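# Push utility cart through door into yellow bay

## Task

Get the utility cart through the self-closing door into the other room and leave it in the yellow-taped bay, with all four wheels fully inside the tape and none touching it. The case of copy paper must sit in the cart's top tray with no part extending beyond the tray's edges. The door must be closed when you finish. Either robot or both may be used, but a robot that falls or is left leaning counts as a failure.

## Robot and tools

Robots: r1 and r2 are identical Hello Robot Stretch 4 units, about 1.6 m tall. Each has an omni-wheel base (rim no more than 0.23 m from the base origin), a lift on a vertical mast, one arm that telescopes forward, a wrist with yaw, pitch and roll, and a two-finger gripper. Each robot reports in its own frames, so only camera images, lidar_m and wrist_depth_mm reveal where the two stand relative to each other.

Frames: the base frame has its origin on the floor under the base centre, x ahead, y to the left, z up, in metres. hand_pose (a point between the open fingertips) is given in this frame and may be slightly wrong. The odometry frame is the base frame as it was at the start; base_odometry counts wheel turns only, so slip shows up as travel. Heading is in rad, left positive, -3.142 to 3.142.

move: optional keys r1 and r2, each holding that robot's part; an omitted robot gets nothing new. Always pass "blocking": false (true or missing is refused); the call returns in about 0.5 s while motion continues. Under a robot name put "base", "joints" or both, plus optional "speeds", "pace", "contact_limits"; or put only {"end_of_arm": "enable_torque"} to re-power limp wrist or gripper motors.
- base: an offset from where the base last reported itself, not a position. {"translate_m": d} straight ahead (+) or back, -2 to 2 m; {"strafe_m": d} sideways, left +, -2 to 2 m; {"rotate_rad": d} spin in place, counter-clockwise +, -3.2 to 3.2. translate_m and strafe_m may be combined into one straight diagonal; rotate_rad must be alone.
- joints: absolute targets by name. lift_m 0 to 1.2; arm_m 0 to 0.55 (extension); wrist_yaw_rad -1.134 to 4.276 (0 ahead, + left, 3.14 folded back, above 3.4 may hit the arm); wrist_pitch_rad -1.117 to 4.259 (0 level, 1.57 pointing down); wrist_roll_rad -1.117 to 4.259 (+ clockwise viewed from behind); gripper_m -0.038 to 0.141, fingertip gap in metres, with a fixed offset of up to 0.015. Out-of-range joint targets are clipped and reported; other bad values are refused; unknown keys make the call invalid.
- pace: "slow", "default", "fast", "max" (base 0.1/0.3/0.4/0.6 m/s and 1/2/3/4 rad/s; lift 0.15/0.3/0.4/0.5 m/s; arm 0.1/0.4/0.6/0.7 m/s). A raised lift (above 0.2) lowers base speed caps. speeds gives per-joint top speeds (not gripper_m).
- contact_limits: 0 (gentlest) to 1, for arm_m, lift_m, translate_m, strafe_m, rotate_rad, placed next to the matching command; default 0.5. A base limit persists until the next action naming base. Even at 0 the arm needs roughly 15 to 40 N before stopping; for a soft touch use 0 and aim a few mm past contact. With a load, keep lift_m's limit at least 0.15 for 1 kg, 0.3 for 2 kg.
Every motion in one call starts together; a new move overrides only the targets it names. Each motion ends by 14 s.

wait: seconds 0 to 10, optional cameras; returns full state and images, and returns early once a commanded robot comes to rest. wait(0) shows an "earlier move" line.
stop: brakes all running motions on both robots; optional cameras. Braked parts hold and may keep pressing. Its "stop:" line tells whether slack wheels hold again; call it again if not.
zoom_image: camera (one of the eight names) and region [x0, y0, x1, y1] in pixels, top-left origin, up to 504 by 504, on that camera's newest image.
finished_scene: scene = the current scene number; irreversible, and the goal must stay met without the robots.
Cameras: r1_head_camera, r1_head_left_camera, r1_head_right_camera, r1_wrist_camera, the same four for r2, or "all". Omitted or null means all; [] means none.

Reading results: "move: r1 done; r2 time_out" summarises each robot's motions. base_status and joint_status give done, moving, off_target (rested short and may still push), contact_stop (held back, now slack), time_out (target dropped), limit_stop_at_own_body, limit_stop_at_tilt (lean over 6 degrees; lift, arm and wheels go slack) or torque_fault (motor limp until enable_torque). Any unrequested stop, a refused call, or an unrequested stop blocking the request cancels the remaining move, wait and finished_scene calls in that reply. A robot under "as last shown" was not commanded; its unchanged lines repeat earlier values. on_its_own reports uncommanded behaviour; "held at" is the target. lidar_m: 12 distances, 30-degree sectors, first straight ahead, counter-clockwise (4th left, 7th behind, 10th right); "-" is nothing seen or closer than 0.25 m; it misses glass and thin legs. wrist_depth_mm: 7 by 7 grid, 100 to 2000 mm, read from top left. turned_by_wheels versus turned_by_imu differing by over about 0.1 rad in one move suggests a hit or slip. base_tilt in degrees (forward, right), about 3 degrees bias. motor_effort in percent with peak in brackets; servo_current in mA for wrist and gripper servos.

Gripping: command a gap more than 0.015 below the object's width (about 0.06 below resists tugging); -0.02 or lower closes fully behind a bar or handle. Neither gripper reading nor done proves a hold; a rise in gripper servo_current does.

Avoid: any firm press between the robots (once bases touch, even millimetres more is hard), closing a gripper on the other robot's fingers, and carrying one load jointly without allowing for up to about 3 cm per metre of travel mismatch. Risk of tipping with over 1 kg held and arm_m above 0.2 while moving, especially fast. Self-collision occurs with gripper over the base at low lift, with tilt-up plus roll, or yaw plus pitch below about -1.1; a folded-back wrist tolerates little tilt or roll. No slams, drops, hard hits on fixed or heavy objects, or falling parts. Motions keep running while a reply is being written. Loose items may occasionally be nudged by outside disturbances.

Each tool is called after "Emit:" as a command line: name --argument value for each argument, lists and objects as JSON in quotes; but a table of rows of numbers goes row by row, as --pt "numbers of a row", without its own name.

## Session

Emit:
move --blocking false

Scene clock: 0.00 s.
r1.base_odometry: x=+0.000 y=+0.000 heading=+0.000
r1.turned_by_wheels: +0.000
r1.turned_by_imu: +0.000
r1.base_tilt: forward=-1.6 right=+1.3
r1.lidar_m: 1.92 2.25 3.81 1.93 0.97 0.84 0.83 0.93 0.77 0.76 0.93 1.59
r1.base_status: not commanded
r1.joint_positions: lift_m=+0.127 arm_m=+0.000 wrist_yaw_rad=+3.089 wrist_pitch_rad=+0.002 wrist_roll_rad=+0.000 gripper_m=+0.056
r1.joint_status: not commanded
r1.measured_speeds: all 0
r1.motor_effort: lift_m=+20 arm_m=-4 wheel_0=+0 wheel_1=+1 wheel_2=+1
r1.servo_current: wrist_yaw_rad=39 wrist_pitch_rad=46 wrist_roll_rad=65 gripper_m=39
r1.hand_pose: x=-0.1125 y=+0.1024 z=+0.3046 quat_wxyz=(+0.026, -0.001, +0.000, +1.000) (m; r1's base frame)
r1.wrist_depth_mm: 137 138 - - - - - / 113 139 - - - - - / 117 140 224 - - - - / 137 161 - - - - - / - - - - - - - / - - 191 - 187 - - / 842 759 750 788 788 732 768
r2.base_odometry: x=+0.000 y=+0.000 heading=+0.000
r2.turned_by_wheels: +0.000
r2.turned_by_imu: +0.000
r2.base_tilt: forward=-0.6 right=+0.1
r2.lidar_m: 2.02 1.45 1.40 1.49 2.01 2.22 2.34 3.17 1.60 3.62 2.59 2.46
r2.base_status: not commanded
r2.joint_positions: lift_m=+0.295 arm_m=+0.000 wrist_yaw_rad=+3.133 wrist_pitch_rad=+0.002 wrist_roll_rad=+0.000 gripper_m=+0.056
r2.joint_status: not commanded
r2.measured_speeds: all 0
r2.motor_effort: lift_m=+18 arm_m=-4 wheel_0=+0 wheel_1=-1 wheel_2=+0
r2.servo_current: wrist_yaw_rad=46 wrist_pitch_rad=39 wrist_roll_rad=46 gripper_m=59
r2.hand_pose: x=-0.1167 y=+0.0898 z=+0.4727 quat_wxyz=(+0.004, -0.001, +0.000, +1.000) (m; r2's base frame)
r2.wrist_depth_mm: - 140 - - - - - / - 126 150 - - - - / - 130 185 - - - - / 144 143 272 - - - - / 229 - - - - - - / 226 1576 196 1576 190 1618 1464 / 226 1060 1138 - - 1025 1060
pictures: r1_head_camera, r1_head_left_camera, r1_head_right_camera, r1_wrist_camera, r2_head_camera, r2_head_left_camera, r2_head_right_camera, r2_wrist_camera
Images, in order (width x height): r1_head_camera 420x560, r1_head_left_camera 420x672, r1_head_right_camera 420x672, r1_wrist_camera 616x392, r2_head_camera 420x560, r2_head_left_camera 420x672, r2_head_right_camera 420x672, r2_wrist_camera 616x392.

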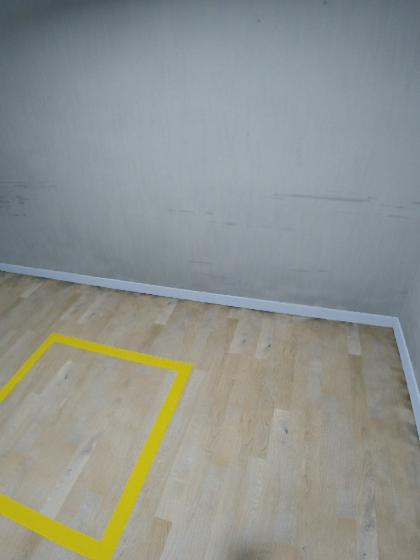

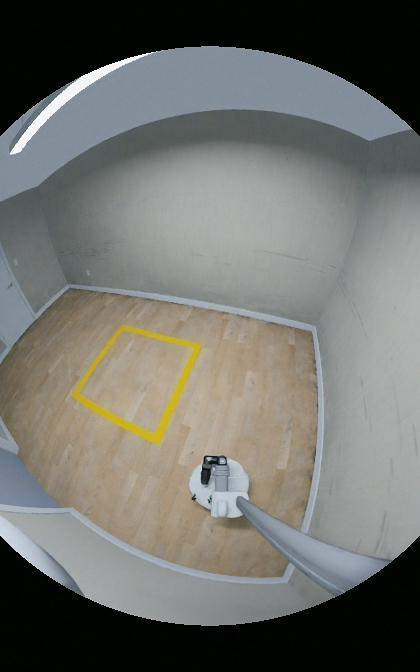

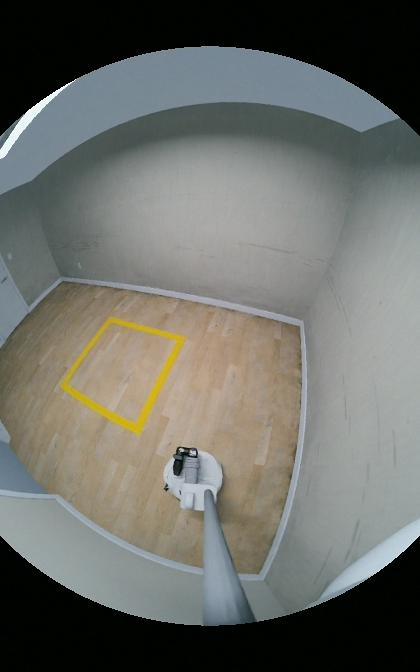

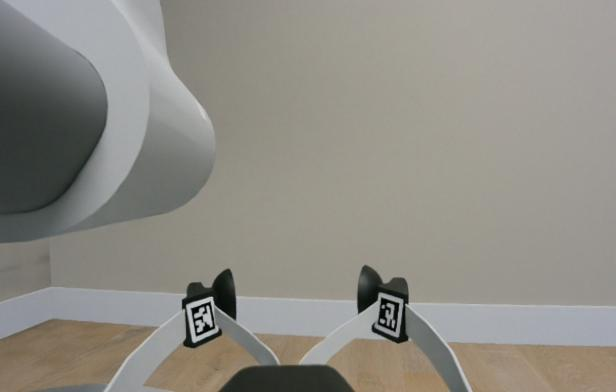

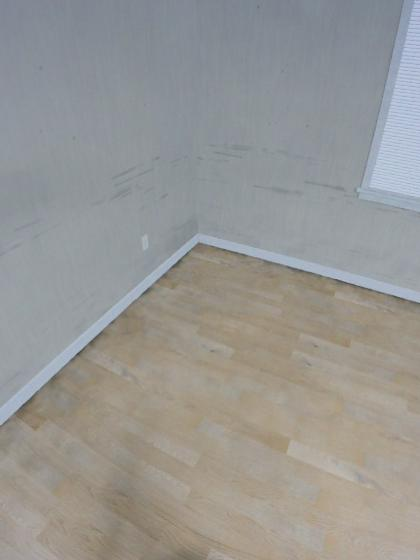

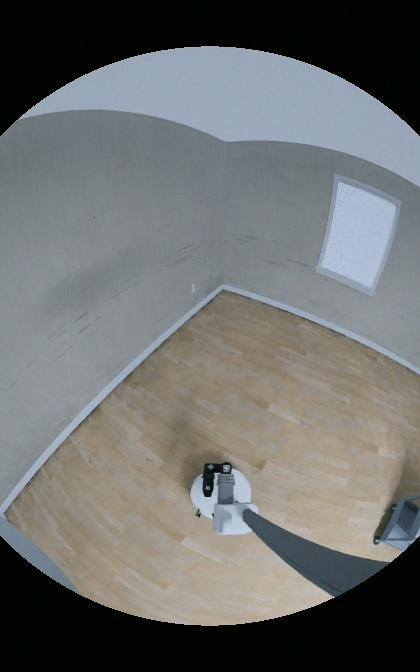

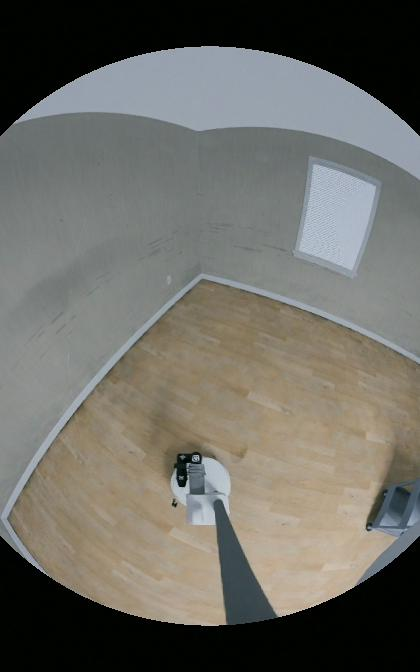

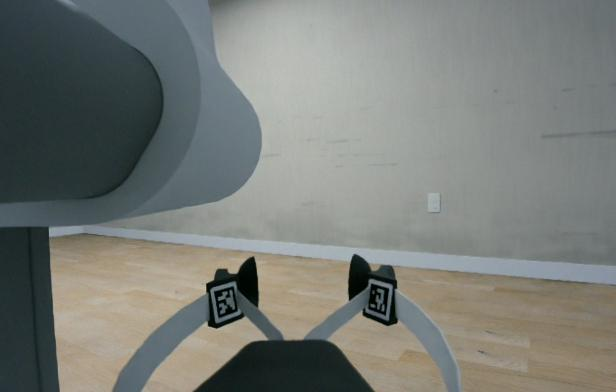

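Emit:
move --blocking false --r1 '{"base":{"rotate_rad":1.3}}' --r2 '{"base":{"rotate_rad":-1.5}}' --cameras '[]'

Emit:
wait --seconds 2 --cameras '["r1_head_camera","r1_head_left_camera","r2_head_camera","r2_head_left_camera","r2_head_right_camera"]'

Scene clock: 4.07 s.
move: r1 moving; r2 moving
r1.base_odometry: x=+0.000 y=+0.000 heading=+0.252
r1.turned_by_wheels: +0.252
r1.turned_by_imu: +0.252
r1.base_tilt: forward=-1.6 right=+1.3
r1.lidar_m: 2.01 2.70 3.67 1.26 0.87 0.84 0.87 0.84 0.79 0.80 1.06 1.91
r1.base_status: rotate_rad moving
r1.joint_positions: lift_m=+0.127 arm_m=+0.000 wrist_yaw_rad=+3.089 wrist_pitch_rad=+0.002 wrist_roll_rad=+0.000 gripper_m=+0.056
r1.joint_status: not commanded
r1.measured_speeds: translate_m=-0.001 strafe_m=-0.001 rotate_rad=+0.980 lift_m=+0.000 arm_m=+0.000 wrist_yaw_rad=+0.000 wrist_pitch_rad=+0.000 wrist_roll_rad=+0.000
r1.motor_effort: lift_m=+20(20) arm_m=-4(4) wheel_0=-8(9) wheel_1=-6(8) wheel_2=-8(8)
r1.servo_current: wrist_yaw_rad=46(52) wrist_pitch_rad=52(52) wrist_roll_rad=39(59) gripper_m=39(46)
r1.hand_pose: x=-0.1125 y=+0.1024 z=+0.3046 quat_wxyz=(+0.026, -0.001, +0.000, +1.000) (m; r1's base frame)
r1.wrist_depth_mm: 136 139 - - - - - / 113 139 - - - - - / 114 139 225 - - - - / 137 160 - - - - - / - - - - - - - / - 1078 190 - 187 - - / 798 750 759 809 750 699 723
r2.base_odometry: x=+0.000 y=+0.000 heading=-0.252
r2.turned_by_wheels: -0.252
r2.turned_by_imu: -0.244
r2.base_tilt: forward=-0.6 right=+0.0
r2.lidar_m: 2.52 1.63 1.39 1.42 1.65 2.25 2.21 2.64 1.61 1.66 2.94 2.49
r2.base_status: rotate_rad moving
r2.joint_positions: lift_m=+0.295 arm_m=+0.000 wrist_yaw_rad=+3.133 wrist_pitch_rad=+0.002 wrist_roll_rad=+0.000 gripper_m=+0.056
r2.joint_status: not commanded
r2.measured_speeds: translate_m=+0.000 strafe_m=+0.000 rotate_rad=-0.974 lift_m=+0.000 arm_m=+0.000 wrist_yaw_rad=+0.000 wrist_pitch_rad=+0.000 wrist_roll_rad=+0.000
r2.motor_effort: lift_m=+18(18) arm_m=-4(4) wheel_0=+7(10) wheel_1=+11(11) wheel_2=+9(10)
r2.servo_current: wrist_yaw_rad=46(52) wrist_pitch_rad=39(46) wrist_roll_rad=52(52) gripper_m=52(52)
r2.hand_pose: x=-0.1167 y=+0.0898 z=+0.4727 quat_wxyz=(+0.004, -0.001, +0.000, +1.000) (m; r2's base frame)
r2.wrist_depth_mm: - 140 - - - - - / - 127 150 - - - - / - 130 184 - - - - / 144 143 272 - - - - / 229 - - - - - - / 227 1537 196 1537 190 1576 1430 / 226 1078 1160 - - 1025 1060
pictures: none
No camera images: "cameras" was empty.

Scene clock: 5.47 s.
earlier move: r1 done; r2 moving
r1.base_odometry: x=+0.000 y=+0.000 heading=+1.300
r1.turned_by_wheels: +1.048
r1.turned_by_imu: +1.053
r1.base_tilt: forward=-1.6 right=+1.3
r1.lidar_m: 3.77 1.25 0.90 0.85 0.87 0.82 0.77 0.80 1.08 1.93 1.99 2.68
r1.base_status: done
r1.joint_positions: lift_m=+0.127 arm_m=+0.000 wrist_yaw_rad=+3.089 wrist_pitch_rad=+0.002 wrist_roll_rad=+0.000 gripper_m=+0.056
r1.joint_status: not commanded
r1.measured_speeds: all 0
r1.motor_effort: lift_m=+20(20) arm_m=-4(4) wheel_0=-3(11) wheel_1=-1(10) wheel_2=-1(8)
r1.servo_current: wrist_yaw_rad=33(65) wrist_pitch_rad=33(52) wrist_roll_rad=46(65) gripper_m=46(46)
r1.hand_pose: x=-0.1125 y=+0.1024 z=+0.3046 quat_wxyz=(+0.026, -0.001, +0.000, +1.000) (m; r1's base frame)
r1.wrist_depth_mm: 136 138 - - - - - / 113 139 - - - - - / 118 140 229 - - - - / 137 161 - - - - - / - - - - - - - / - - 190 - 187 - - / 788 707 750 143 798 768 809
r2.base_odometry: x=+0.000 y=+0.000 heading=-1.499
r2.turned_by_wheels: -1.248
r2.turned_by_imu: -1.215
r2.base_tilt: forward=-0.6 right=+0.1
r2.lidar_m: 3.31 2.55 2.50 1.89 1.42 1.39 1.51 2.21 2.20 2.37 3.45 1.62
r2.base_status: rotate_rad moving
r2.joint_positions: lift_m=+0.295 arm_m=+0.000 wrist_yaw_rad=+3.133 wrist_pitch_rad=+0.002 wrist_roll_rad=+0.000 gripper_m=+0.056
r2.joint_status: not commanded
r2.measured_speeds: all 0
r2.motor_effort: lift_m=+18(18) arm_m=-4(4) wheel_0=+6(12) wheel_1=+1(11) wheel_2=+2(10)
r2.servo_current: wrist_yaw_rad=46(59) wrist_pitch_rad=46(46) wrist_roll_rad=52(52) gripper_m=52(59)
r2.hand_pose: x=-0.1167 y=+0.0898 z=+0.4727 quat_wxyz=(+0.004, -0.001, +0.000, +1.000) (m; r2's base frame)
r2.wrist_depth_mm: - 141 - - - - - / - 126 142 - - - - / - 130 185 - - - - / 144 144 264 - - - - / 229 - - - - - - / 228 1618 196 1308 190 - - / 226 1060 1138 - - 1060 1060
wait: 1.40 of 2 s (r1 has come to rest)
pictures: r1_head_camera, r1_head_left_camera, r2_head_camera, r2_head_left_camera, r2_head_right_camera
Images, in order (width x height): r1_head_camera 420x560, r1_head_left_camera 420x672, r2_head_camera 420x560, r2_head_left_camera 420x672, r2_head_right_camera 420x672.

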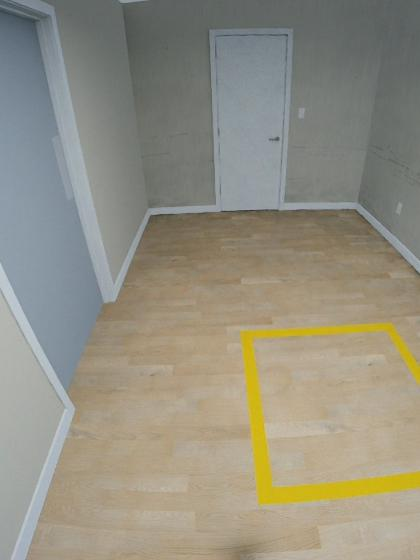

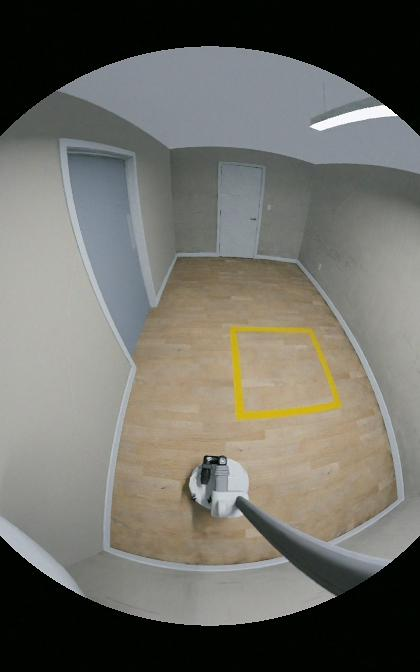

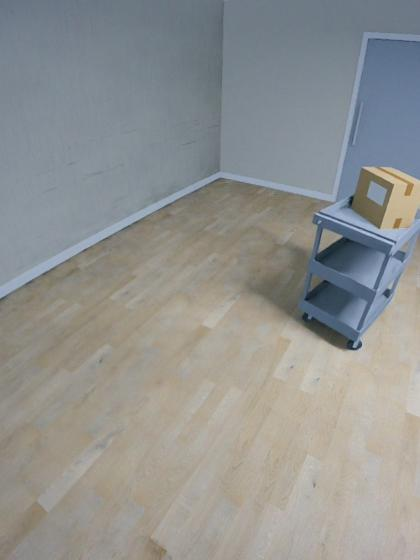

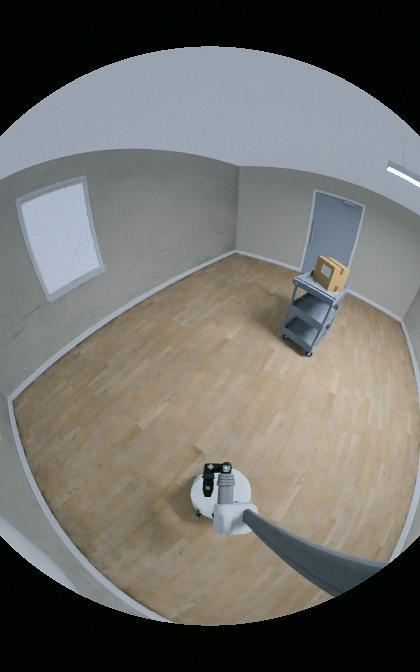

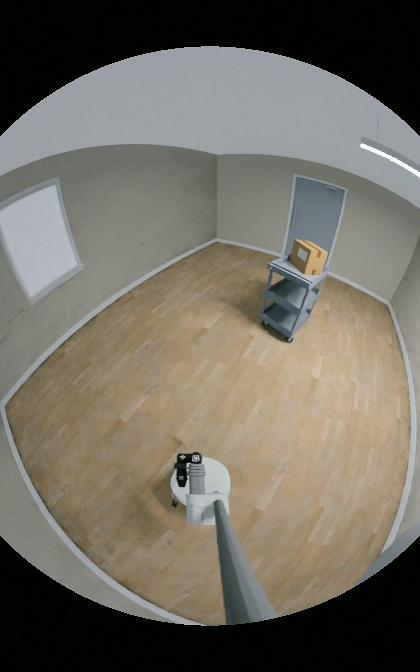

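Emit:
zoom_image --camera "r2_head_camera" --region '[270, 20, 420, 370]'

Emit:
zoom_image --camera "r2_head_left_camera" --region '[260, 170, 420, 370]'

Emit:
zoom_image --camera "r1_head_left_camera" --region '[40, 120, 360, 440]'

Scaled by 1.440 from the camera's 420x560 image, which has a finer 1200x1600 frame.

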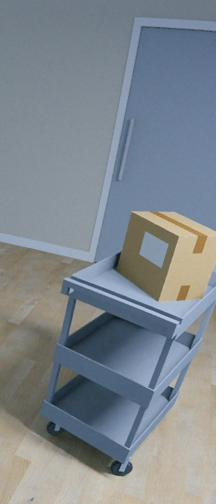

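Scaled by 2.520 from the camera's 420x672 image, which has a finer 600x960 frame.

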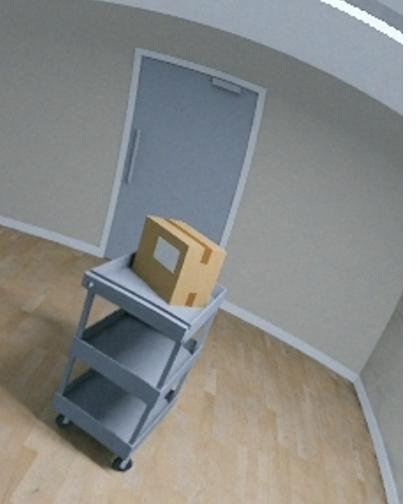

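Scaled by 1.575 from the camera's 420x672 image, which has a finer 600x960 frame.

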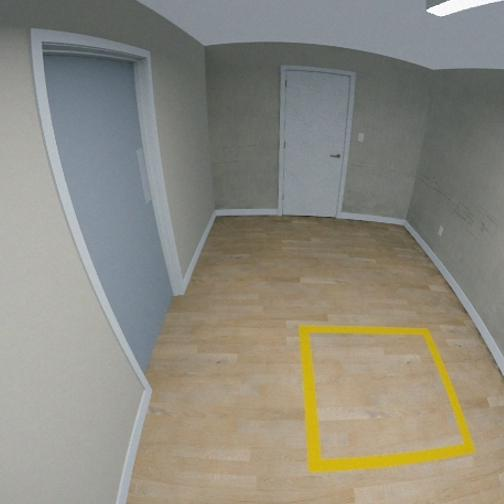

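Emit:
move --blocking false --r1 '{"base":{"rotate_rad":0.8},"pace":"fast"}' --r2 '{"base":{"rotate_rad":-0.4},"joints":{"lift_m":0.85},"pace":"fast"}' --cameras '[]'

Emit:
wait --seconds 2.5 --cameras '["r1_head_camera","r1_head_left_camera","r2_head_camera","r2_head_left_camera"]'

Emit:
zoom_image --camera "r2_head_camera" --region '[0, 0, 420, 420]'

Scene clock: 52.07 s.
earlier move: r2 done
move: r1 moving; r2 moving
r1.base_odometry: x=+0.000 y=+0.000 heading=+1.678
r1.turned_by_wheels: +0.379
r1.turned_by_imu: +0.379
r1.base_tilt: forward=-1.6 right=+1.3
r1.lidar_m: 1.66 0.94 0.84 0.84 0.88 0.77 0.77 0.94 1.92 1.97 2.39 3.94
r1.base_status: rotate_rad moving
r1.joint_positions: lift_m=+0.127 arm_m=+0.000 wrist_yaw_rad=+3.089 wrist_pitch_rad=+0.002 wrist_roll_rad=+0.000 gripper_m=+0.056
r1.joint_status: not commanded
r1.measured_speeds: translate_m=+0.000 strafe_m=+0.002 rotate_rad=+1.461 lift_m=+0.000 arm_m=+0.000 wrist_yaw_rad=+0.000 wrist_pitch_rad=+0.000 wrist_roll_rad=+0.000
r1.motor_effort: lift_m=+20(20) arm_m=-4(4) wheel_0=-7(10) wheel_1=-9(11) wheel_2=-9(10)
r1.servo_current: wrist_yaw_rad=59(59) wrist_pitch_rad=46(46) wrist_roll_rad=65(65) gripper_m=39(46)
r1.hand_pose: x=-0.1125 y=+0.1024 z=+0.3046 quat_wxyz=(+0.026, -0.001, +0.000, +1.000) (m; r1's base frame)
r1.wrist_depth_mm: 136 138 - - - - - / 113 139 - - - - - / 118 139 229 - - - - / 137 162 - - - - - / - - - - - - - / - - 190 - 187 - - / 831 750 750 143 741 699 768
r2.base_odometry: x=+0.000 y=+0.000 heading=-1.822
r2.turned_by_wheels: -0.323
r2.turned_by_imu: -0.313
r2.base_tilt: forward=-0.7 right=+0.1
r2.lidar_m: 1.65 2.89 2.48 2.54 1.61 1.41 1.40 1.66 2.21 2.22 2.63 1.61
r2.base_status: rotate_rad moving
r2.joint_positions: lift_m=+0.358 arm_m=+0.000 wrist_yaw_rad=+3.133 wrist_pitch_rad=+0.002 wrist_roll_rad=+0.000 gripper_m=+0.056
r2.joint_status: lift_m moving
r2.measured_speeds: translate_m=-0.001 strafe_m=-0.001 rotate_rad=-0.729 lift_m=+0.243 arm_m=+0.000 wrist_yaw_rad=+0.000 wrist_pitch_rad=+0.000 wrist_roll_rad=+0.000
r2.motor_effort: lift_m=+26(26) arm_m=-4(4) wheel_0=+1(9) wheel_1=+3(11) wheel_2=+2(12)
r2.servo_current: wrist_yaw_rad=46(52) wrist_pitch_rad=39(46) wrist_roll_rad=46(52) gripper_m=52(52)
r2.hand_pose: x=-0.1167 y=+0.0898 z=+0.5357 quat_wxyz=(+0.004, -0.001, +0.000, +1.000) (m; r2's base frame)
r2.wrist_depth_mm: - 140 - - - - - / - 126 142 - - - - / - 130 185 - - - - / 144 144 207 - - - - / 230 - - - - - - / 227 1708 193 1430 190 - - / 226 1182 1255 - - 1138 1118
pictures: none
No camera images: "cameras" was empty.

Scene clock: 52.90 s.
earlier move: r1 done; r2 moving
r1.base_odometry: x=+0.000 y=+0.000 heading=+2.100
r1.turned_by_wheels: +0.421
r1.turned_by_imu: +0.425
r1.base_tilt: forward=-1.6 right=+1.3
r1.lidar_m: 1.00 0.84 0.83 0.92 0.78 0.76 0.89 1.57 1.95 2.22 3.83 1.94
r1.base_status: done
r1.joint_positions: lift_m=+0.127 arm_m=+0.000 wrist_yaw_rad=+3.089 wrist_pitch_rad=+0.002 wrist_roll_rad=+0.000 gripper_m=+0.056
r1.joint_status: not commanded
r1.measured_speeds: all 0
r1.motor_effort: lift_m=+20(20) arm_m=-4(4) wheel_0=+2(10) wheel_1=+0(11) wheel_2=+2(10)
r1.servo_current: wrist_yaw_rad=59(72) wrist_pitch_rad=39(46) wrist_roll_rad=59(65) gripper_m=46(46)
r1.hand_pose: x=-0.1125 y=+0.1024 z=+0.3046 quat_wxyz=(+0.026, -0.001, +0.000, +1.000) (m; r1's base frame)
r1.wrist_depth_mm: 136 138 - - - - - / 113 139 - - - - - / 118 140 229 - - - - / 137 161 - - - - - / 1661 - - - - - - / 1182 1229 193 - 188 - - / 854 759 741 798 750 - -
r2.base_odometry: x=+0.000 y=+0.000 heading=-1.899
r2.turned_by_wheels: -0.077
r2.turned_by_imu: -0.075
r2.base_tilt: forward=-0.7 right=+0.1
r2.lidar_m: 1.59 3.01 2.52 2.50 1.69 1.41 1.40 1.60 2.22 2.23 2.51 1.78
r2.base_status: done
r2.joint_positions: lift_m=+0.669 arm_m=+0.000 wrist_yaw_rad=+3.133 wrist_pitch_rad=+0.002 wrist_roll_rad=+0.000 gripper_m=+0.056
r2.joint_status: lift_m moving
r2.measured_speeds: translate_m=+0.000 strafe_m=+0.000 rotate_rad=+0.000 lift_m=+0.400 arm_m=+0.000 wrist_yaw_rad=+0.000 wrist_pitch_rad=+0.000 wrist_roll_rad=+0.000
r2.motor_effort: lift_m=+23(26) arm_m=-4(4) wheel_0=+4(9) wheel_1=+0(11) wheel_2=+3(12)
r2.servo_current: wrist_yaw_rad=39(52) wrist_pitch_rad=39(46) wrist_roll_rad=59(59) gripper_m=52(52)
r2.hand_pose: x=-0.1167 y=+0.0898 z=+0.8471 quat_wxyz=(+0.004, -0.001, +0.000, +1.000) (m; r2's base frame)
r2.wrist_depth_mm: - 141 - - - - - / - 126 142 - - - - / - 129 185 - - - - / 144 143 207 - - - - / 220 - - - - - - / 220 - 189 - 188 - - / 225 146 - - - - -
wait: 0.83 of 2.5 s (r1 has come to rest)
pictures: r1_head_camera, r1_head_left_camera, r2_head_camera, r2_head_left_camera
Images, in order (width x height): r1_head_camera 420x560, r1_head_left_camera 420x672, r2_head_camera 420x560, r2_head_left_camera 420x672.

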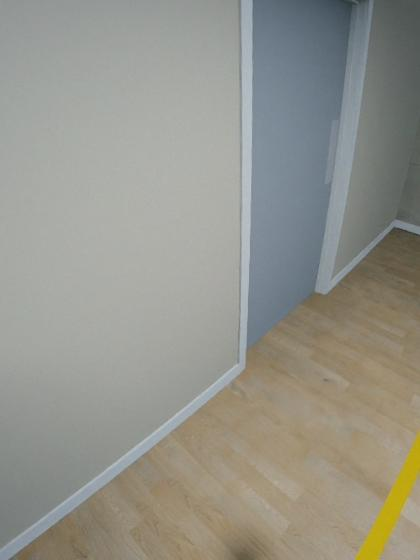

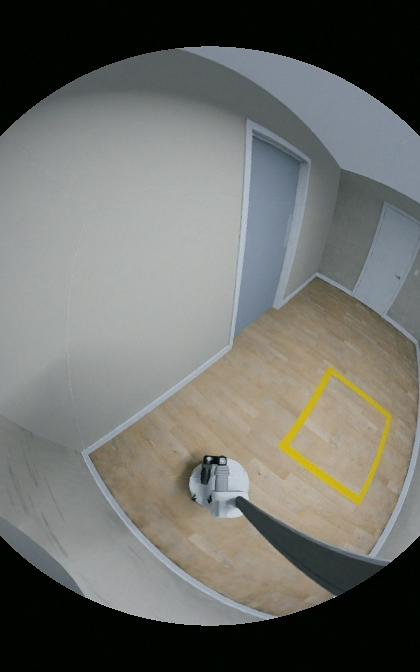

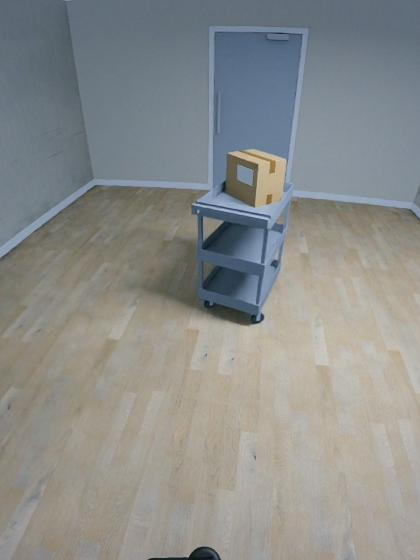

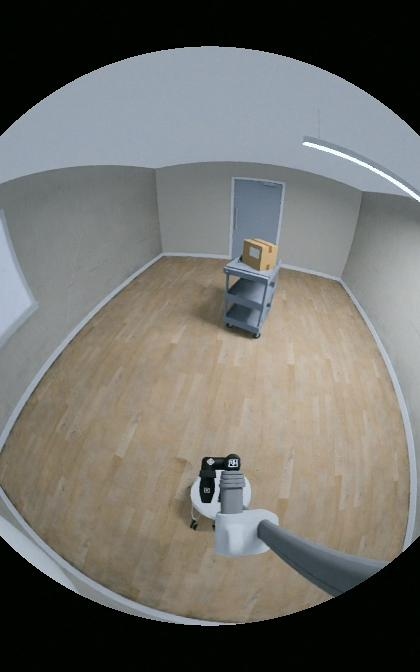

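Scaled by 1.200 from the camera's 420x560 image, which has a finer 1200x1600 frame.

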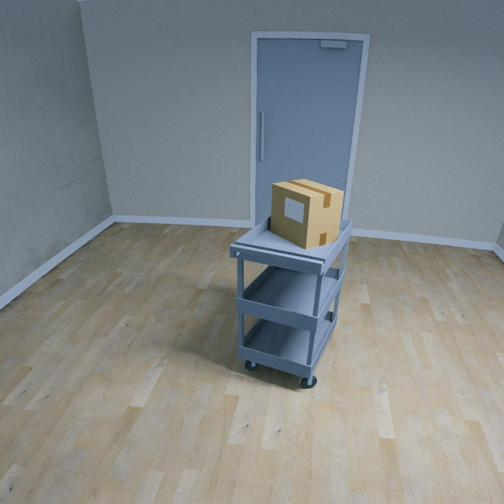

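Emit:
move --blocking false --r1 '{"base":{"rotate_rad":0.77},"joints":{"lift_m":0.9},"pace":"fast"}' --r2 '{"base":{"translate_m":0.45},"joints":{"wrist_yaw_rad":0,"gripper_m":0.1},"pace":"fast"}' --cameras '[]'

Emit:
wait --seconds 3 --cameras '[]'

Emit:
move --blocking false --r1 '{"base":{"strafe_m":-1.5},"pace":"fast"}' --cameras '[]'

Emit:
wait --seconds 4 --cameras '["r2_head_camera","r2_wrist_camera","r2_head_right_camera"]'

Emit:
wait --seconds 2.5 --cameras '["r1_head_camera","r1_head_left_camera"]'

Scene clock: 76.00 s.
earlier move: r2 done
move: r1 moving; r2 moving
r1.base_odometry: x=+0.000 y=+0.000 heading=+2.478
r1.turned_by_wheels: +0.378
r1.turned_by_imu: +0.378
r1.base_tilt: forward=-1.6 right=+1.3
r1.lidar_m: 0.85 0.83 0.90 0.78 0.76 0.83 1.25 1.95 2.09 3.06 2.51 1.14
r1.base_status: rotate_rad moving
r1.joint_positions: lift_m=+0.190 arm_m=+0.000 wrist_yaw_rad=+3.089 wrist_pitch_rad=+0.002 wrist_roll_rad=+0.000 gripper_m=+0.056
r1.joint_status: lift_m moving
r1.measured_speeds: translate_m=+0.000 strafe_m=+0.000 rotate_rad=+1.457 lift_m=+0.244 arm_m=+0.000 wrist_yaw_rad=+0.000 wrist_pitch_rad=+0.000 wrist_roll_rad=+0.000
r1.motor_effort: lift_m=+27(28) arm_m=-4(4) wheel_0=-8(10) wheel_1=-9(10) wheel_2=-9(9)
r1.servo_current: wrist_yaw_rad=52(65) wrist_pitch_rad=46(52) wrist_roll_rad=46(59) gripper_m=46(46)
r1.hand_pose: x=-0.1125 y=+0.1024 z=+0.3674 quat_wxyz=(+0.026, -0.001, +0.000, +1.000) (m; r1's base frame)
r1.wrist_depth_mm: 136 139 - - - - - / 113 139 - - - - - / 118 140 230 - - - - / 137 162 - - - - - / - - - - - - - / 1366 1366 192 1255 187 - - / 960 854 866 153 854 - -
r2.base_odometry: x=-0.013 y=-0.040 heading=-1.899
r2.turned_by_wheels: +0.000
r2.turned_by_imu: +0.002
r2.base_tilt: forward=-0.7 right=+0.0
r2.lidar_m: 1.55 2.99 2.48 2.50 1.76 1.47 1.45 1.66 2.25 2.24 2.56 1.67
r2.base_status: translate_m moving
r2.joint_positions: lift_m=+0.850 arm_m=+0.000 wrist_yaw_rad=+2.522 wrist_pitch_rad=+0.002 wrist_roll_rad=+0.000 gripper_m=+0.075
r2.joint_status: wrist_yaw_rad moving; gripper_m moving; the others done
r2.measured_speeds: translate_m=+0.164 strafe_m=-0.001 rotate_rad=-0.001 lift_m=+0.000 arm_m=+0.000 wrist_yaw_rad=-1.731 wrist_pitch_rad=+0.000 wrist_roll_rad=+0.000
r2.motor_effort: lift_m=+21(21) arm_m=-4(4) wheel_0=+8(11) wheel_1=+9(9) wheel_2=-14(14)
r2.servo_current: wrist_yaw_rad=117(117) wrist_pitch_rad=46(46) wrist_roll_rad=46(65) gripper_m=91(98)
r2.hand_pose: x=-0.0132 y=+0.2385 z=+1.0275 quat_wxyz=(+0.305, -0.001, +0.000, +0.952) (m; r2's base frame)
r2.wrist_depth_mm: - - - - - - - / - - - - - - - / - - - - - - - / - - - - - - - / - - - - - - - / - - 189 - 188 - - / - - - - - 1921 -
pictures: none
No camera images: "cameras" was empty.

Scene clock: 78.10 s.
earlier move: r1 moving; r2 done
r1.base_odometry: x=+0.000 y=+0.000 heading=+2.870
r1.turned_by_wheels: +0.392
r1.turned_by_imu: +0.395
r1.base_tilt: forward=-1.6 right=+1.3
r1.lidar_m: 0.83 0.85 0.82 0.78 0.80 1.11 1.93 2.00 2.66 3.91 1.26 0.90
r1.base_status: done
r1.joint_positions: lift_m=+0.895 arm_m=+0.000 wrist_yaw_rad=+3.089 wrist_pitch_rad=+0.002 wrist_roll_rad=+0.000 gripper_m=+0.056
r1.joint_status: lift_m moving
r1.measured_speeds: translate_m=+0.000 strafe_m=+0.000 rotate_rad=+0.000 lift_m=+0.073 arm_m=+0.000 wrist_yaw_rad=+0.000 wrist_pitch_rad=+0.000 wrist_roll_rad=+0.000
r1.motor_effort: lift_m=+25(30) arm_m=-4(4) wheel_0=-2(10) wheel_1=+0(10) wheel_2=+0(9)
r1.servo_current: wrist_yaw_rad=52(65) wrist_pitch_rad=39(52) wrist_roll_rad=33(72) gripper_m=39(46)
r1.hand_pose: x=-0.1125 y=+0.1024 z=+1.0730 quat_wxyz=(+0.026, -0.001, +0.000, +1.000) (m; r1's base frame)
r1.wrist_depth_mm: 136 138 - - - - - / 112 139 - - - - - / 117 140 272 - - - - / 137 161 - - - - - / - - - - - - - / - - 194 - 187 - - / - 152 - 153 - - -
r2.base_odometry: x=-0.145 y=-0.426 heading=-1.899
r2.turned_by_wheels: +0.000
r2.turned_by_imu: +0.001
r2.base_tilt: forward=-0.7 right=+0.1
r2.lidar_m: 1.19 2.88 2.42 2.38 2.22 1.85 1.85 2.08 2.33 2.32 2.63 1.17
r2.base_status: done
r2.joint_positions: lift_m=+0.850 arm_m=+0.000 wrist_yaw_rad=+0.003 wrist_pitch_rad=+0.002 wrist_roll_rad=+0.000 gripper_m=+0.100
r2.joint_status: all done
r2.measured_speeds: translate_m=+0.000 strafe_m=+0.000 rotate_rad=+0.000 lift_m=+0.000 arm_m=+0.000 wrist_yaw_rad=-0.001 wrist_pitch_rad=+0.000 wrist_roll_rad=+0.000
r2.motor_effort: lift_m=+21(21) arm_m=-4(4) wheel_0=+3(12) wheel_1=+4(10) wheel_2=-4(16)
r2.servo_current: wrist_yaw_rad=39(143) wrist_pitch_rad=33(46) wrist_roll_rad=39(65) gripper_m=52(104)
r2.hand_pose: x=+0.4596 y=-0.0866 z=+1.0275 quat_wxyz=(+1.000, +0.000, +0.001, +0.001) (m; r2's base frame)
r2.wrist_depth_mm: - - - - - - - / - - - - - - - / - - - - - - - / - - - - 1308 - - / - - - - 1229 - - / - - 195 - 187 - - / - - - - - 1983 -
wait: 2.10 of 3 s (r2 has come to rest)
pictures: none
No camera images: "cameras" was empty.

Scene clock: 78.60 s.
earlier move: r1 done
move: r1 moving
r1.base_odometry: x=+0.013 y=+0.046 heading=+2.870
r1.turned_by_wheels: +0.000
r1.turned_by_imu: +0.000
r1.base_tilt: forward=-1.6 right=+1.2
r1.lidar_m: 0.84 0.86 0.87 0.80 0.85 1.15 1.93 2.02 2.68 3.88 1.29 0.88
r1.base_status: strafe_m moving
r1.joint_positions: lift_m=+0.900 arm_m=+0.000 wrist_yaw_rad=+3.089 wrist_pitch_rad=+0.002 wrist_roll_rad=+0.000 gripper_m=+0.056
r1.joint_status: all done
r1.measured_speeds: translate_m=+0.000 strafe_m=-0.185 rotate_rad=+0.000 lift_m=+0.000 arm_m=+0.000 wrist_yaw_rad=+0.000 wrist_pitch_rad=+0.000 wrist_roll_rad=+0.000
r1.motor_effort: lift_m=+24(25) arm_m=-4(4) wheel_0=+10(11) wheel_1=-9(11) wheel_2=+0(1)
r1.servo_current: wrist_yaw_rad=52(65) wrist_pitch_rad=39(46) wrist_roll_rad=52(59) gripper_m=39(46)
r1.hand_pose: x=-0.1125 y=+0.1024 z=+1.0771 quat_wxyz=(+0.026, -0.001, +0.000, +1.000) (m; r1's base frame)
r1.wrist_depth_mm: 136 139 - - - - - / 113 139 - - - - - / 118 139 273 - - - - / 137 162 - - - - - / - - - - - - - / - - 194 - 187 - - / - 151 - 153 - - -
r2: as last shown
r2.turned_by_imu: +0.000
r2.lidar_m: 1.19 2.94 2.41 2.37 2.26 1.86 1.85 2.08 2.31 2.32 2.62 1.15
r2.measured_speeds: all 0
r2.motor_effort: lift_m=+21(21) arm_m=-4(4) wheel_0=+3(3) wheel_1=+4(4) wheel_2=-3(4)
r2.servo_current: wrist_yaw_rad=52(52) wrist_pitch_rad=39(46) wrist_roll_rad=46(59) gripper_m=52(59)
r2.wrist_depth_mm: - - - - - - - / - - - - - - - / - - - - - - - / - - - - 1281 - - / - - - - 1229 - - / - - 195 - 187 - - / - - - - - 1921 -
pictures: none
No camera images: "cameras" was empty.

Scene clock: 82.60 s.
earlier move: r1 moving
r1.base_odometry: x=+0.396 y=+1.420 heading=+2.870
r1.turned_by_wheels: +0.000
r1.turned_by_imu: -0.011
r1.base_tilt: forward=-1.6 right=+1.3
r1.lidar_m: 0.99 0.98 1.24 2.23 2.30 1.99 1.86 1.93 2.58 2.47 1.36 1.05
r1.base_status: strafe_m moving
r1.joint_positions: lift_m=+0.900 arm_m=+0.000 wrist_yaw_rad=+3.089 wrist_pitch_rad=+0.002 wrist_roll_rad=+0.000 gripper_m=+0.056
r1.joint_status: all done
r1.measured_speeds: translate_m=+0.000 strafe_m=-0.144 rotate_rad=-0.001 lift_m=+0.000 arm_m=+0.000 wrist_yaw_rad=+0.000 wrist_pitch_rad=+0.000 wrist_roll_rad=+0.000
r1.motor_effort: lift_m=+24(25) arm_m=-4(4) wheel_0=+0(12) wheel_1=+0(12) wheel_2=+0(2)
r1.servo_current: wrist_yaw_rad=39(65) wrist_pitch_rad=39(52) wrist_roll_rad=39(72) gripper_m=39(52)
r1.hand_pose: x=-0.1125 y=+0.1024 z=+1.0771 quat_wxyz=(+0.026, -0.001, +0.000, +1.000) (m; r1's base frame)
r1.wrist_depth_mm: - 138 - - - - - / 112 139 - - - - - / 116 140 218 - - - - / 137 156 - - - - - / - - - - - - - / - - 192 - 187 - - / - 141 - 153 - - -
r2.base_odometry: x=-0.145 y=-0.426 heading=-1.899
r2.turned_by_wheels: +0.000
r2.turned_by_imu: +0.001
r2.base_tilt: forward=-0.7 right=+0.0
r2.lidar_m: 1.19 2.91 2.41 2.39 2.21 1.86 1.84 2.11 2.33 2.31 2.61 1.15
r2.base_status: not commanded
r2.joint_positions: lift_m=+0.850 arm_m=+0.000 wrist_yaw_rad=+0.003 wrist_pitch_rad=+0.002 wrist_roll_rad=+0.000 gripper_m=+0.100
r2.joint_status: not commanded
r2.measured_speeds: all 0
r2.motor_effort: lift_m=+21(21) arm_m=-4(4) wheel_0=+3(3) wheel_1=+4(4) wheel_2=-4(4)
r2.servo_current: wrist_yaw_rad=39(65) wrist_pitch_rad=39(46) wrist_roll_rad=52(59) gripper_m=46(59)
r2.hand_pose: x=+0.4596 y=-0.0866 z=+1.0275 quat_wxyz=(+1.000, +0.000, +0.001, +0.001) (m; r2's base frame)
r2.wrist_depth_mm: - - - - - - - / - - - - - - - / - - - - - - - / - - - - 1308 - - / - - - - 1229 - - / - - 196 - 186 - - / - - - - - 1921 -
wait: 4.00 s; no rest
pictures: r2_head_camera, r2_head_right_camera, r2_wrist_camera
Images, in order (width x height): r2_head_camera 420x560, r2_head_right_camera 420x672, r2_wrist_camera 616x392.

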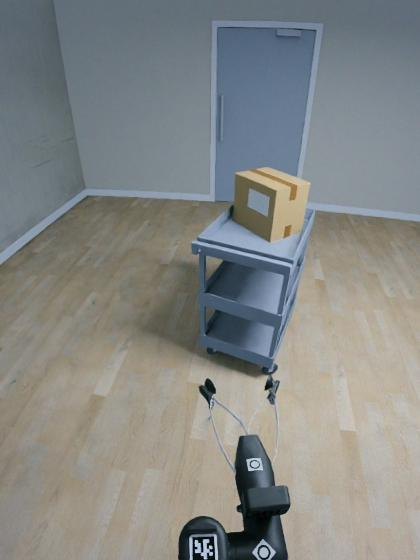

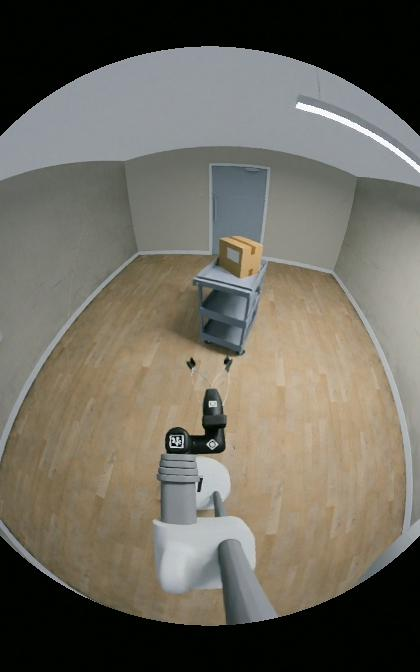

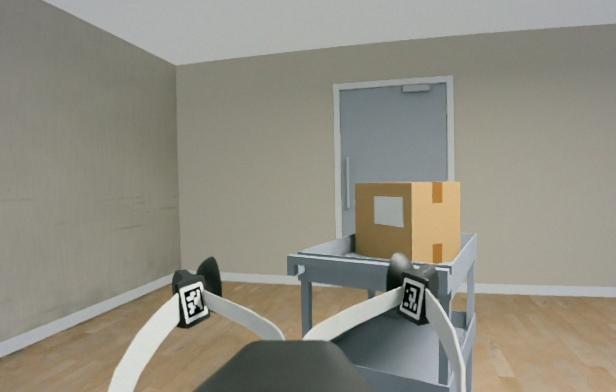

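Scene clock: 83.27 s.
earlier move: r1 done
r1.base_odometry: x=+0.403 y=+1.445 heading=+2.870
r1.turned_by_wheels: +0.000
r1.turned_by_imu: +0.000
r1.base_tilt: forward=-1.6 right=+1.3
r1.lidar_m: 0.98 1.01 1.26 2.25 2.34 1.97 1.86 1.91 2.56 2.45 1.39 1.05
r1.base_status: done
r1.joint_positions: lift_m=+0.900 arm_m=+0.000 wrist_yaw_rad=+3.089 wrist_pitch_rad=+0.002 wrist_roll_rad=+0.000 gripper_m=+0.056
r1.joint_status: all done
r1.measured_speeds: all 0
r1.motor_effort: lift_m=+24(25) arm_m=-4(4) wheel_0=+0(12) wheel_1=+0(12) wheel_2=+0(2)
r1.servo_current: wrist_yaw_rad=52(65) wrist_pitch_rad=46(52) wrist_roll_rad=39(72) gripper_m=46(52)
r1.hand_pose: x=-0.1125 y=+0.1024 z=+1.0771 quat_wxyz=(+0.026, -0.001, +0.000, +1.000) (m; r1's base frame)
r1.wrist_depth_mm: 136 138 - - - - - / 110 138 - - - - - / 117 139 220 - - - - / 136 145 249 - - - - / - - - - - - - / - - 190 - 187 - - / - 141 - 153 - - -
r2.base_odometry: x=-0.145 y=-0.426 heading=-1.899
r2.turned_by_wheels: +0.000
r2.turned_by_imu: +0.000
r2.base_tilt: forward=-0.7 right=+0.0
r2.lidar_m: 1.21 2.94 2.42 2.38 2.25 1.87 1.85 2.11 2.33 2.31 2.60 1.15
r2.base_status: not commanded
r2.joint_positions: lift_m=+0.850 arm_m=+0.000 wrist_yaw_rad=+0.003 wrist_pitch_rad=+0.002 wrist_roll_rad=+0.000 gripper_m=+0.100
r2.joint_status: not commanded
r2.measured_speeds: all 0
r2.motor_effort: lift_m=+21(21) arm_m=-4(4) wheel_0=+3(3) wheel_1=+4(4) wheel_2=-4(4)
r2.servo_current: wrist_yaw_rad=39(65) wrist_pitch_rad=39(46) wrist_roll_rad=52(59) gripper_m=52(59)
r2.hand_pose: x=+0.4596 y=-0.0866 z=+1.0275 quat_wxyz=(+1.000, +0.000, +0.001, +0.001) (m; r2's base frame)
r2.wrist_depth_mm: - - - - - - - / - - - - - - - / - - - - - - - / - - - - 1255 - - / - - - - 1255 - - / - - 195 - 187 - - / - - - - - 1983 -
wait: 0.67 of 2.5 s (r1 has come to rest)
pictures: r1_head_camera, r1_head_left_camera
Images, in order (width x height): r1_head_camera 420x560, r1_head_left_camera 420x672.

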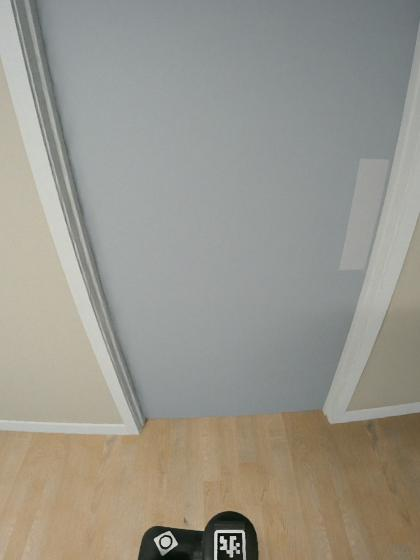

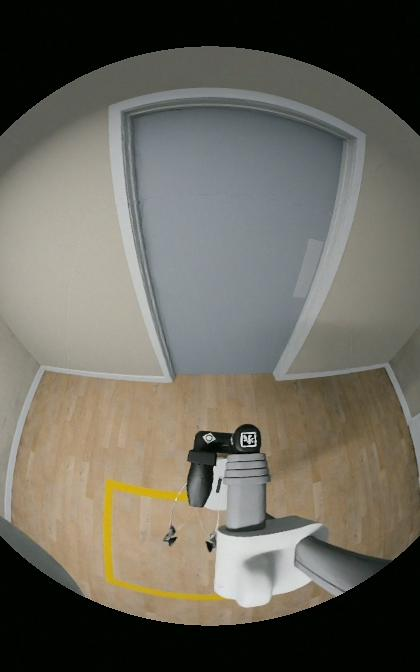

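Emit:
move --blocking false --r2 '{"base":{"translate_m":0.35},"joints":{"lift_m":0.78},"pace":"default"}' --r1 '{"joints":{"wrist_yaw_rad":0,"gripper_m":-0.02,"lift_m":0.9}}' --cameras '[]'

Emit:
wait --seconds 2.5 --cameras '["r2_head_camera","r2_wrist_camera","r1_head_camera"]'

Emit:
zoom_image --camera "r2_wrist_camera" --region '[200, 120, 600, 392]'

Emit:
zoom_image --camera "r2_head_camera" --region '[140, 150, 360, 420]'

Scene clock: 93.83 s.
move: r1 moving; r2 moving
r1.base_odometry: x=+0.403 y=+1.445 heading=+2.870
r1.turned_by_wheels: +0.000
r1.turned_by_imu: -0.001
r1.base_tilt: forward=-1.6 right=+1.3
r1.lidar_m: 0.97 1.01 1.25 2.26 2.30 1.98 1.86 1.93 2.58 2.45 1.40 1.04
r1.base_status: not commanded
r1.joint_positions: lift_m=+0.900 arm_m=+0.000 wrist_yaw_rad=+2.503 wrist_pitch_rad=+0.002 wrist_roll_rad=+0.000 gripper_m=+0.037
r1.joint_status: lift_m moving; wrist_yaw_rad moving; gripper_m moving
r1.measured_speeds: translate_m=+0.000 strafe_m=+0.000 rotate_rad=+0.000 lift_m=+0.000 arm_m=+0.000 wrist_yaw_rad=-1.820 wrist_pitch_rad=+0.000 wrist_roll_rad=+0.000
r1.motor_effort: lift_m=+23(27) arm_m=-4(4) wheel_0=+0(1) wheel_1=+0(1) wheel_2=+0(0)
r1.servo_current: wrist_yaw_rad=85(117) wrist_pitch_rad=46(52) wrist_roll_rad=39(72) gripper_m=98(111)
r1.hand_pose: x=-0.0085 y=+0.2421 z=+1.0771 quat_wxyz=(+0.314, -0.001, +0.000, +0.949) (m; r1's base frame)
r1.wrist_depth_mm: - - - - - - - / - - - - - - - / - - - - - - - / - - - - - - - / - - - - - - - / - - 196 - 187 - - / - 144 - - - - -
r2.base_odometry: x=-0.155 y=-0.456 heading=-1.898
r2.turned_by_wheels: +0.000
r2.turned_by_imu: +0.002
r2.base_tilt: forward=-0.7 right=+0.1
r2.lidar_m: 1.18 2.90 2.40 2.38 2.26 1.90 1.88 2.14 2.31 2.33 2.63 1.14
r2.base_status: translate_m moving
r2.joint_positions: lift_m=+0.813 arm_m=+0.000 wrist_yaw_rad=+0.003 wrist_pitch_rad=+0.002 wrist_roll_rad=+0.000 gripper_m=+0.100
r2.joint_status: lift_m moving
r2.measured_speeds: translate_m=+0.121 strafe_m=-0.001 rotate_rad=-0.002 lift_m=-0.141 arm_m=+0.000 wrist_yaw_rad=+0.000 wrist_pitch_rad=+0.000 wrist_roll_rad=+0.000
r2.motor_effort: lift_m=+17(19) arm_m=-4(4) wheel_0=+9(10) wheel_1=+6(9) wheel_2=-12(12)
r2.servo_current: wrist_yaw_rad=46(59) wrist_pitch_rad=39(46) wrist_roll_rad=33(52) gripper_m=46(59)
r2.hand_pose: x=+0.4596 y=-0.0866 z=+0.9903 quat_wxyz=(+1.000, +0.000, +0.001, +0.001) (m; r2's base frame)
r2.wrist_depth_mm: - - - - - - - / - - - - - - - / - - - - - - - / - - - - 1205 - - / - - - - 1182 - - / - - 195 - 192 - - / - - - - - - -
pictures: none
No camera images: "cameras" was empty.

Scene clock: 95.67 s.
earlier move: r1 done; r2 moving
r1.base_odometry: x=+0.403 y=+1.445 heading=+2.870
r1.turned_by_wheels: +0.000
r1.turned_by_imu: +0.000
r1.base_tilt: forward=-1.6 right=+1.3
r1.lidar_m: 0.98 0.99 1.25 2.25 2.31 1.98 1.86 1.93 2.58 2.44 1.41 1.05
r1.base_status: not commanded
r1.joint_positions: lift_m=+0.900 arm_m=+0.000 wrist_yaw_rad=+0.003 wrist_pitch_rad=+0.002 wrist_roll_rad=+0.000 gripper_m=-0.019
r1.joint_status: all done
r1.measured_speeds: all 0
r1.motor_effort: lift_m=+24(27) arm_m=-4(4) wheel_0=+1(1) wheel_1=+0(1) wheel_2=+0(0)
r1.servo_current: wrist_yaw_rad=26(124) wrist_pitch_rad=46(52) wrist_roll_rad=52(72) gripper_m=46(137)
r1.hand_pose: x=+0.4596 y=-0.0866 z=+1.0771 quat_wxyz=(+1.000, +0.000, +0.001, +0.001) (m; r1's base frame)
r1.wrist_depth_mm: - - - - - 788 - / - - - - - 798 - / - - - - - 809 750 / - - - - - 809 741 / 750 - - - - 820 741 / 741 - 182 199 170 820 - / - 132 163 147 144 768 -
r2.base_odometry: x=-0.257 y=-0.757 heading=-1.898
r2.turned_by_wheels: +0.000
r2.turned_by_imu: +0.001
r2.base_tilt: forward=-0.7 right=+0.1
r2.lidar_m: 0.87 2.82 2.36 2.31 2.64 2.21 2.20 2.49 2.39 2.40 2.70 0.84
r2.base_status: translate_m moving
r2.joint_positions: lift_m=+0.780 arm_m=+0.000 wrist_yaw_rad=+0.003 wrist_pitch_rad=+0.002 wrist_roll_rad=+0.000 gripper_m=+0.100
r2.joint_status: all done
r2.measured_speeds: translate_m=+0.010 strafe_m=+0.000 rotate_rad=-0.001 lift_m=+0.000 arm_m=+0.000 wrist_yaw_rad=+0.000 wrist_pitch_rad=+0.000 wrist_roll_rad=+0.000
r2.motor_effort: lift_m=+14(19) arm_m=-4(4) wheel_0=+0(13) wheel_1=+3(9) wheel_2=-3(14)
r2.servo_current: wrist_yaw_rad=39(65) wrist_pitch_rad=39(52) wrist_roll_rad=39(59) gripper_m=46(59)
r2.hand_pose: x=+0.4596 y=-0.0866 z=+0.9581 quat_wxyz=(+1.000, +0.000, +0.001, +0.001) (m; r2's base frame)
r2.wrist_depth_mm: - - - - - - - / - - - - - - - / - - - - - - - / - - - - 991 891 - / - - - - 960 878 - / - - 196 798 185 530 - / - - - - - - -
wait: 1.83 of 2.5 s (r1 has come to rest)
pictures: r1_head_camera, r2_head_camera, r2_wrist_camera
Images, in order (width x height): r1_head_camera 420x560, r2_head_camera 420x560, r2_wrist_camera 616x392.

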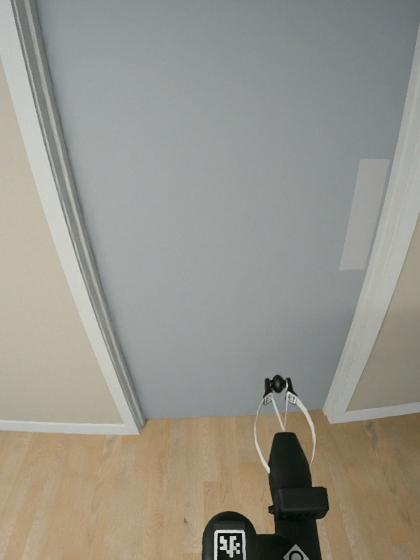

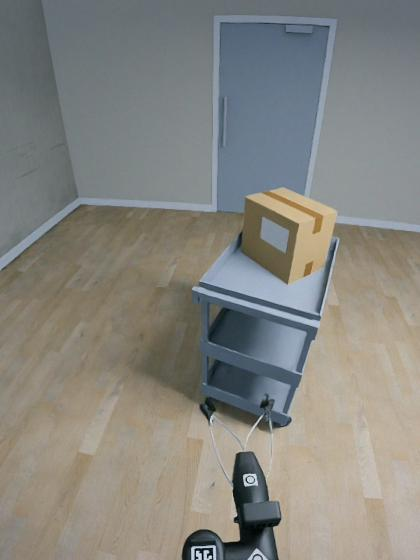

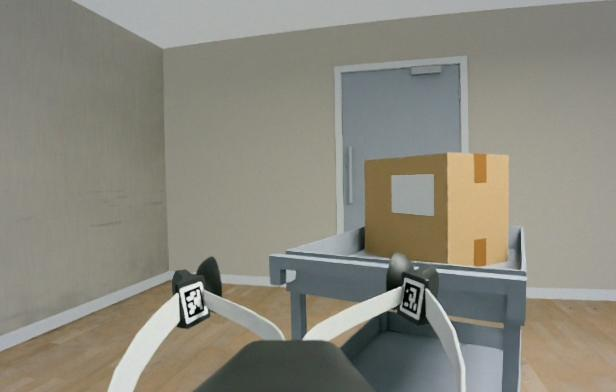

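Scaled by 1.260.

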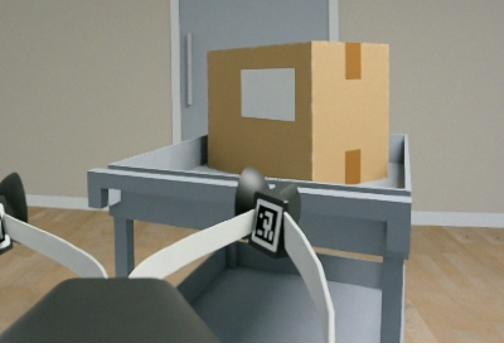

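Scaled by 1.867 from the camera's 420x560 image, which has a finer 1200x1600 frame.

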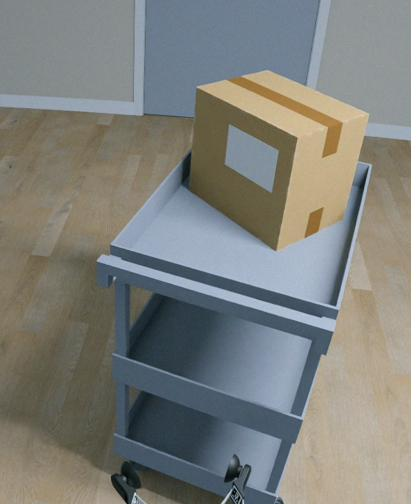

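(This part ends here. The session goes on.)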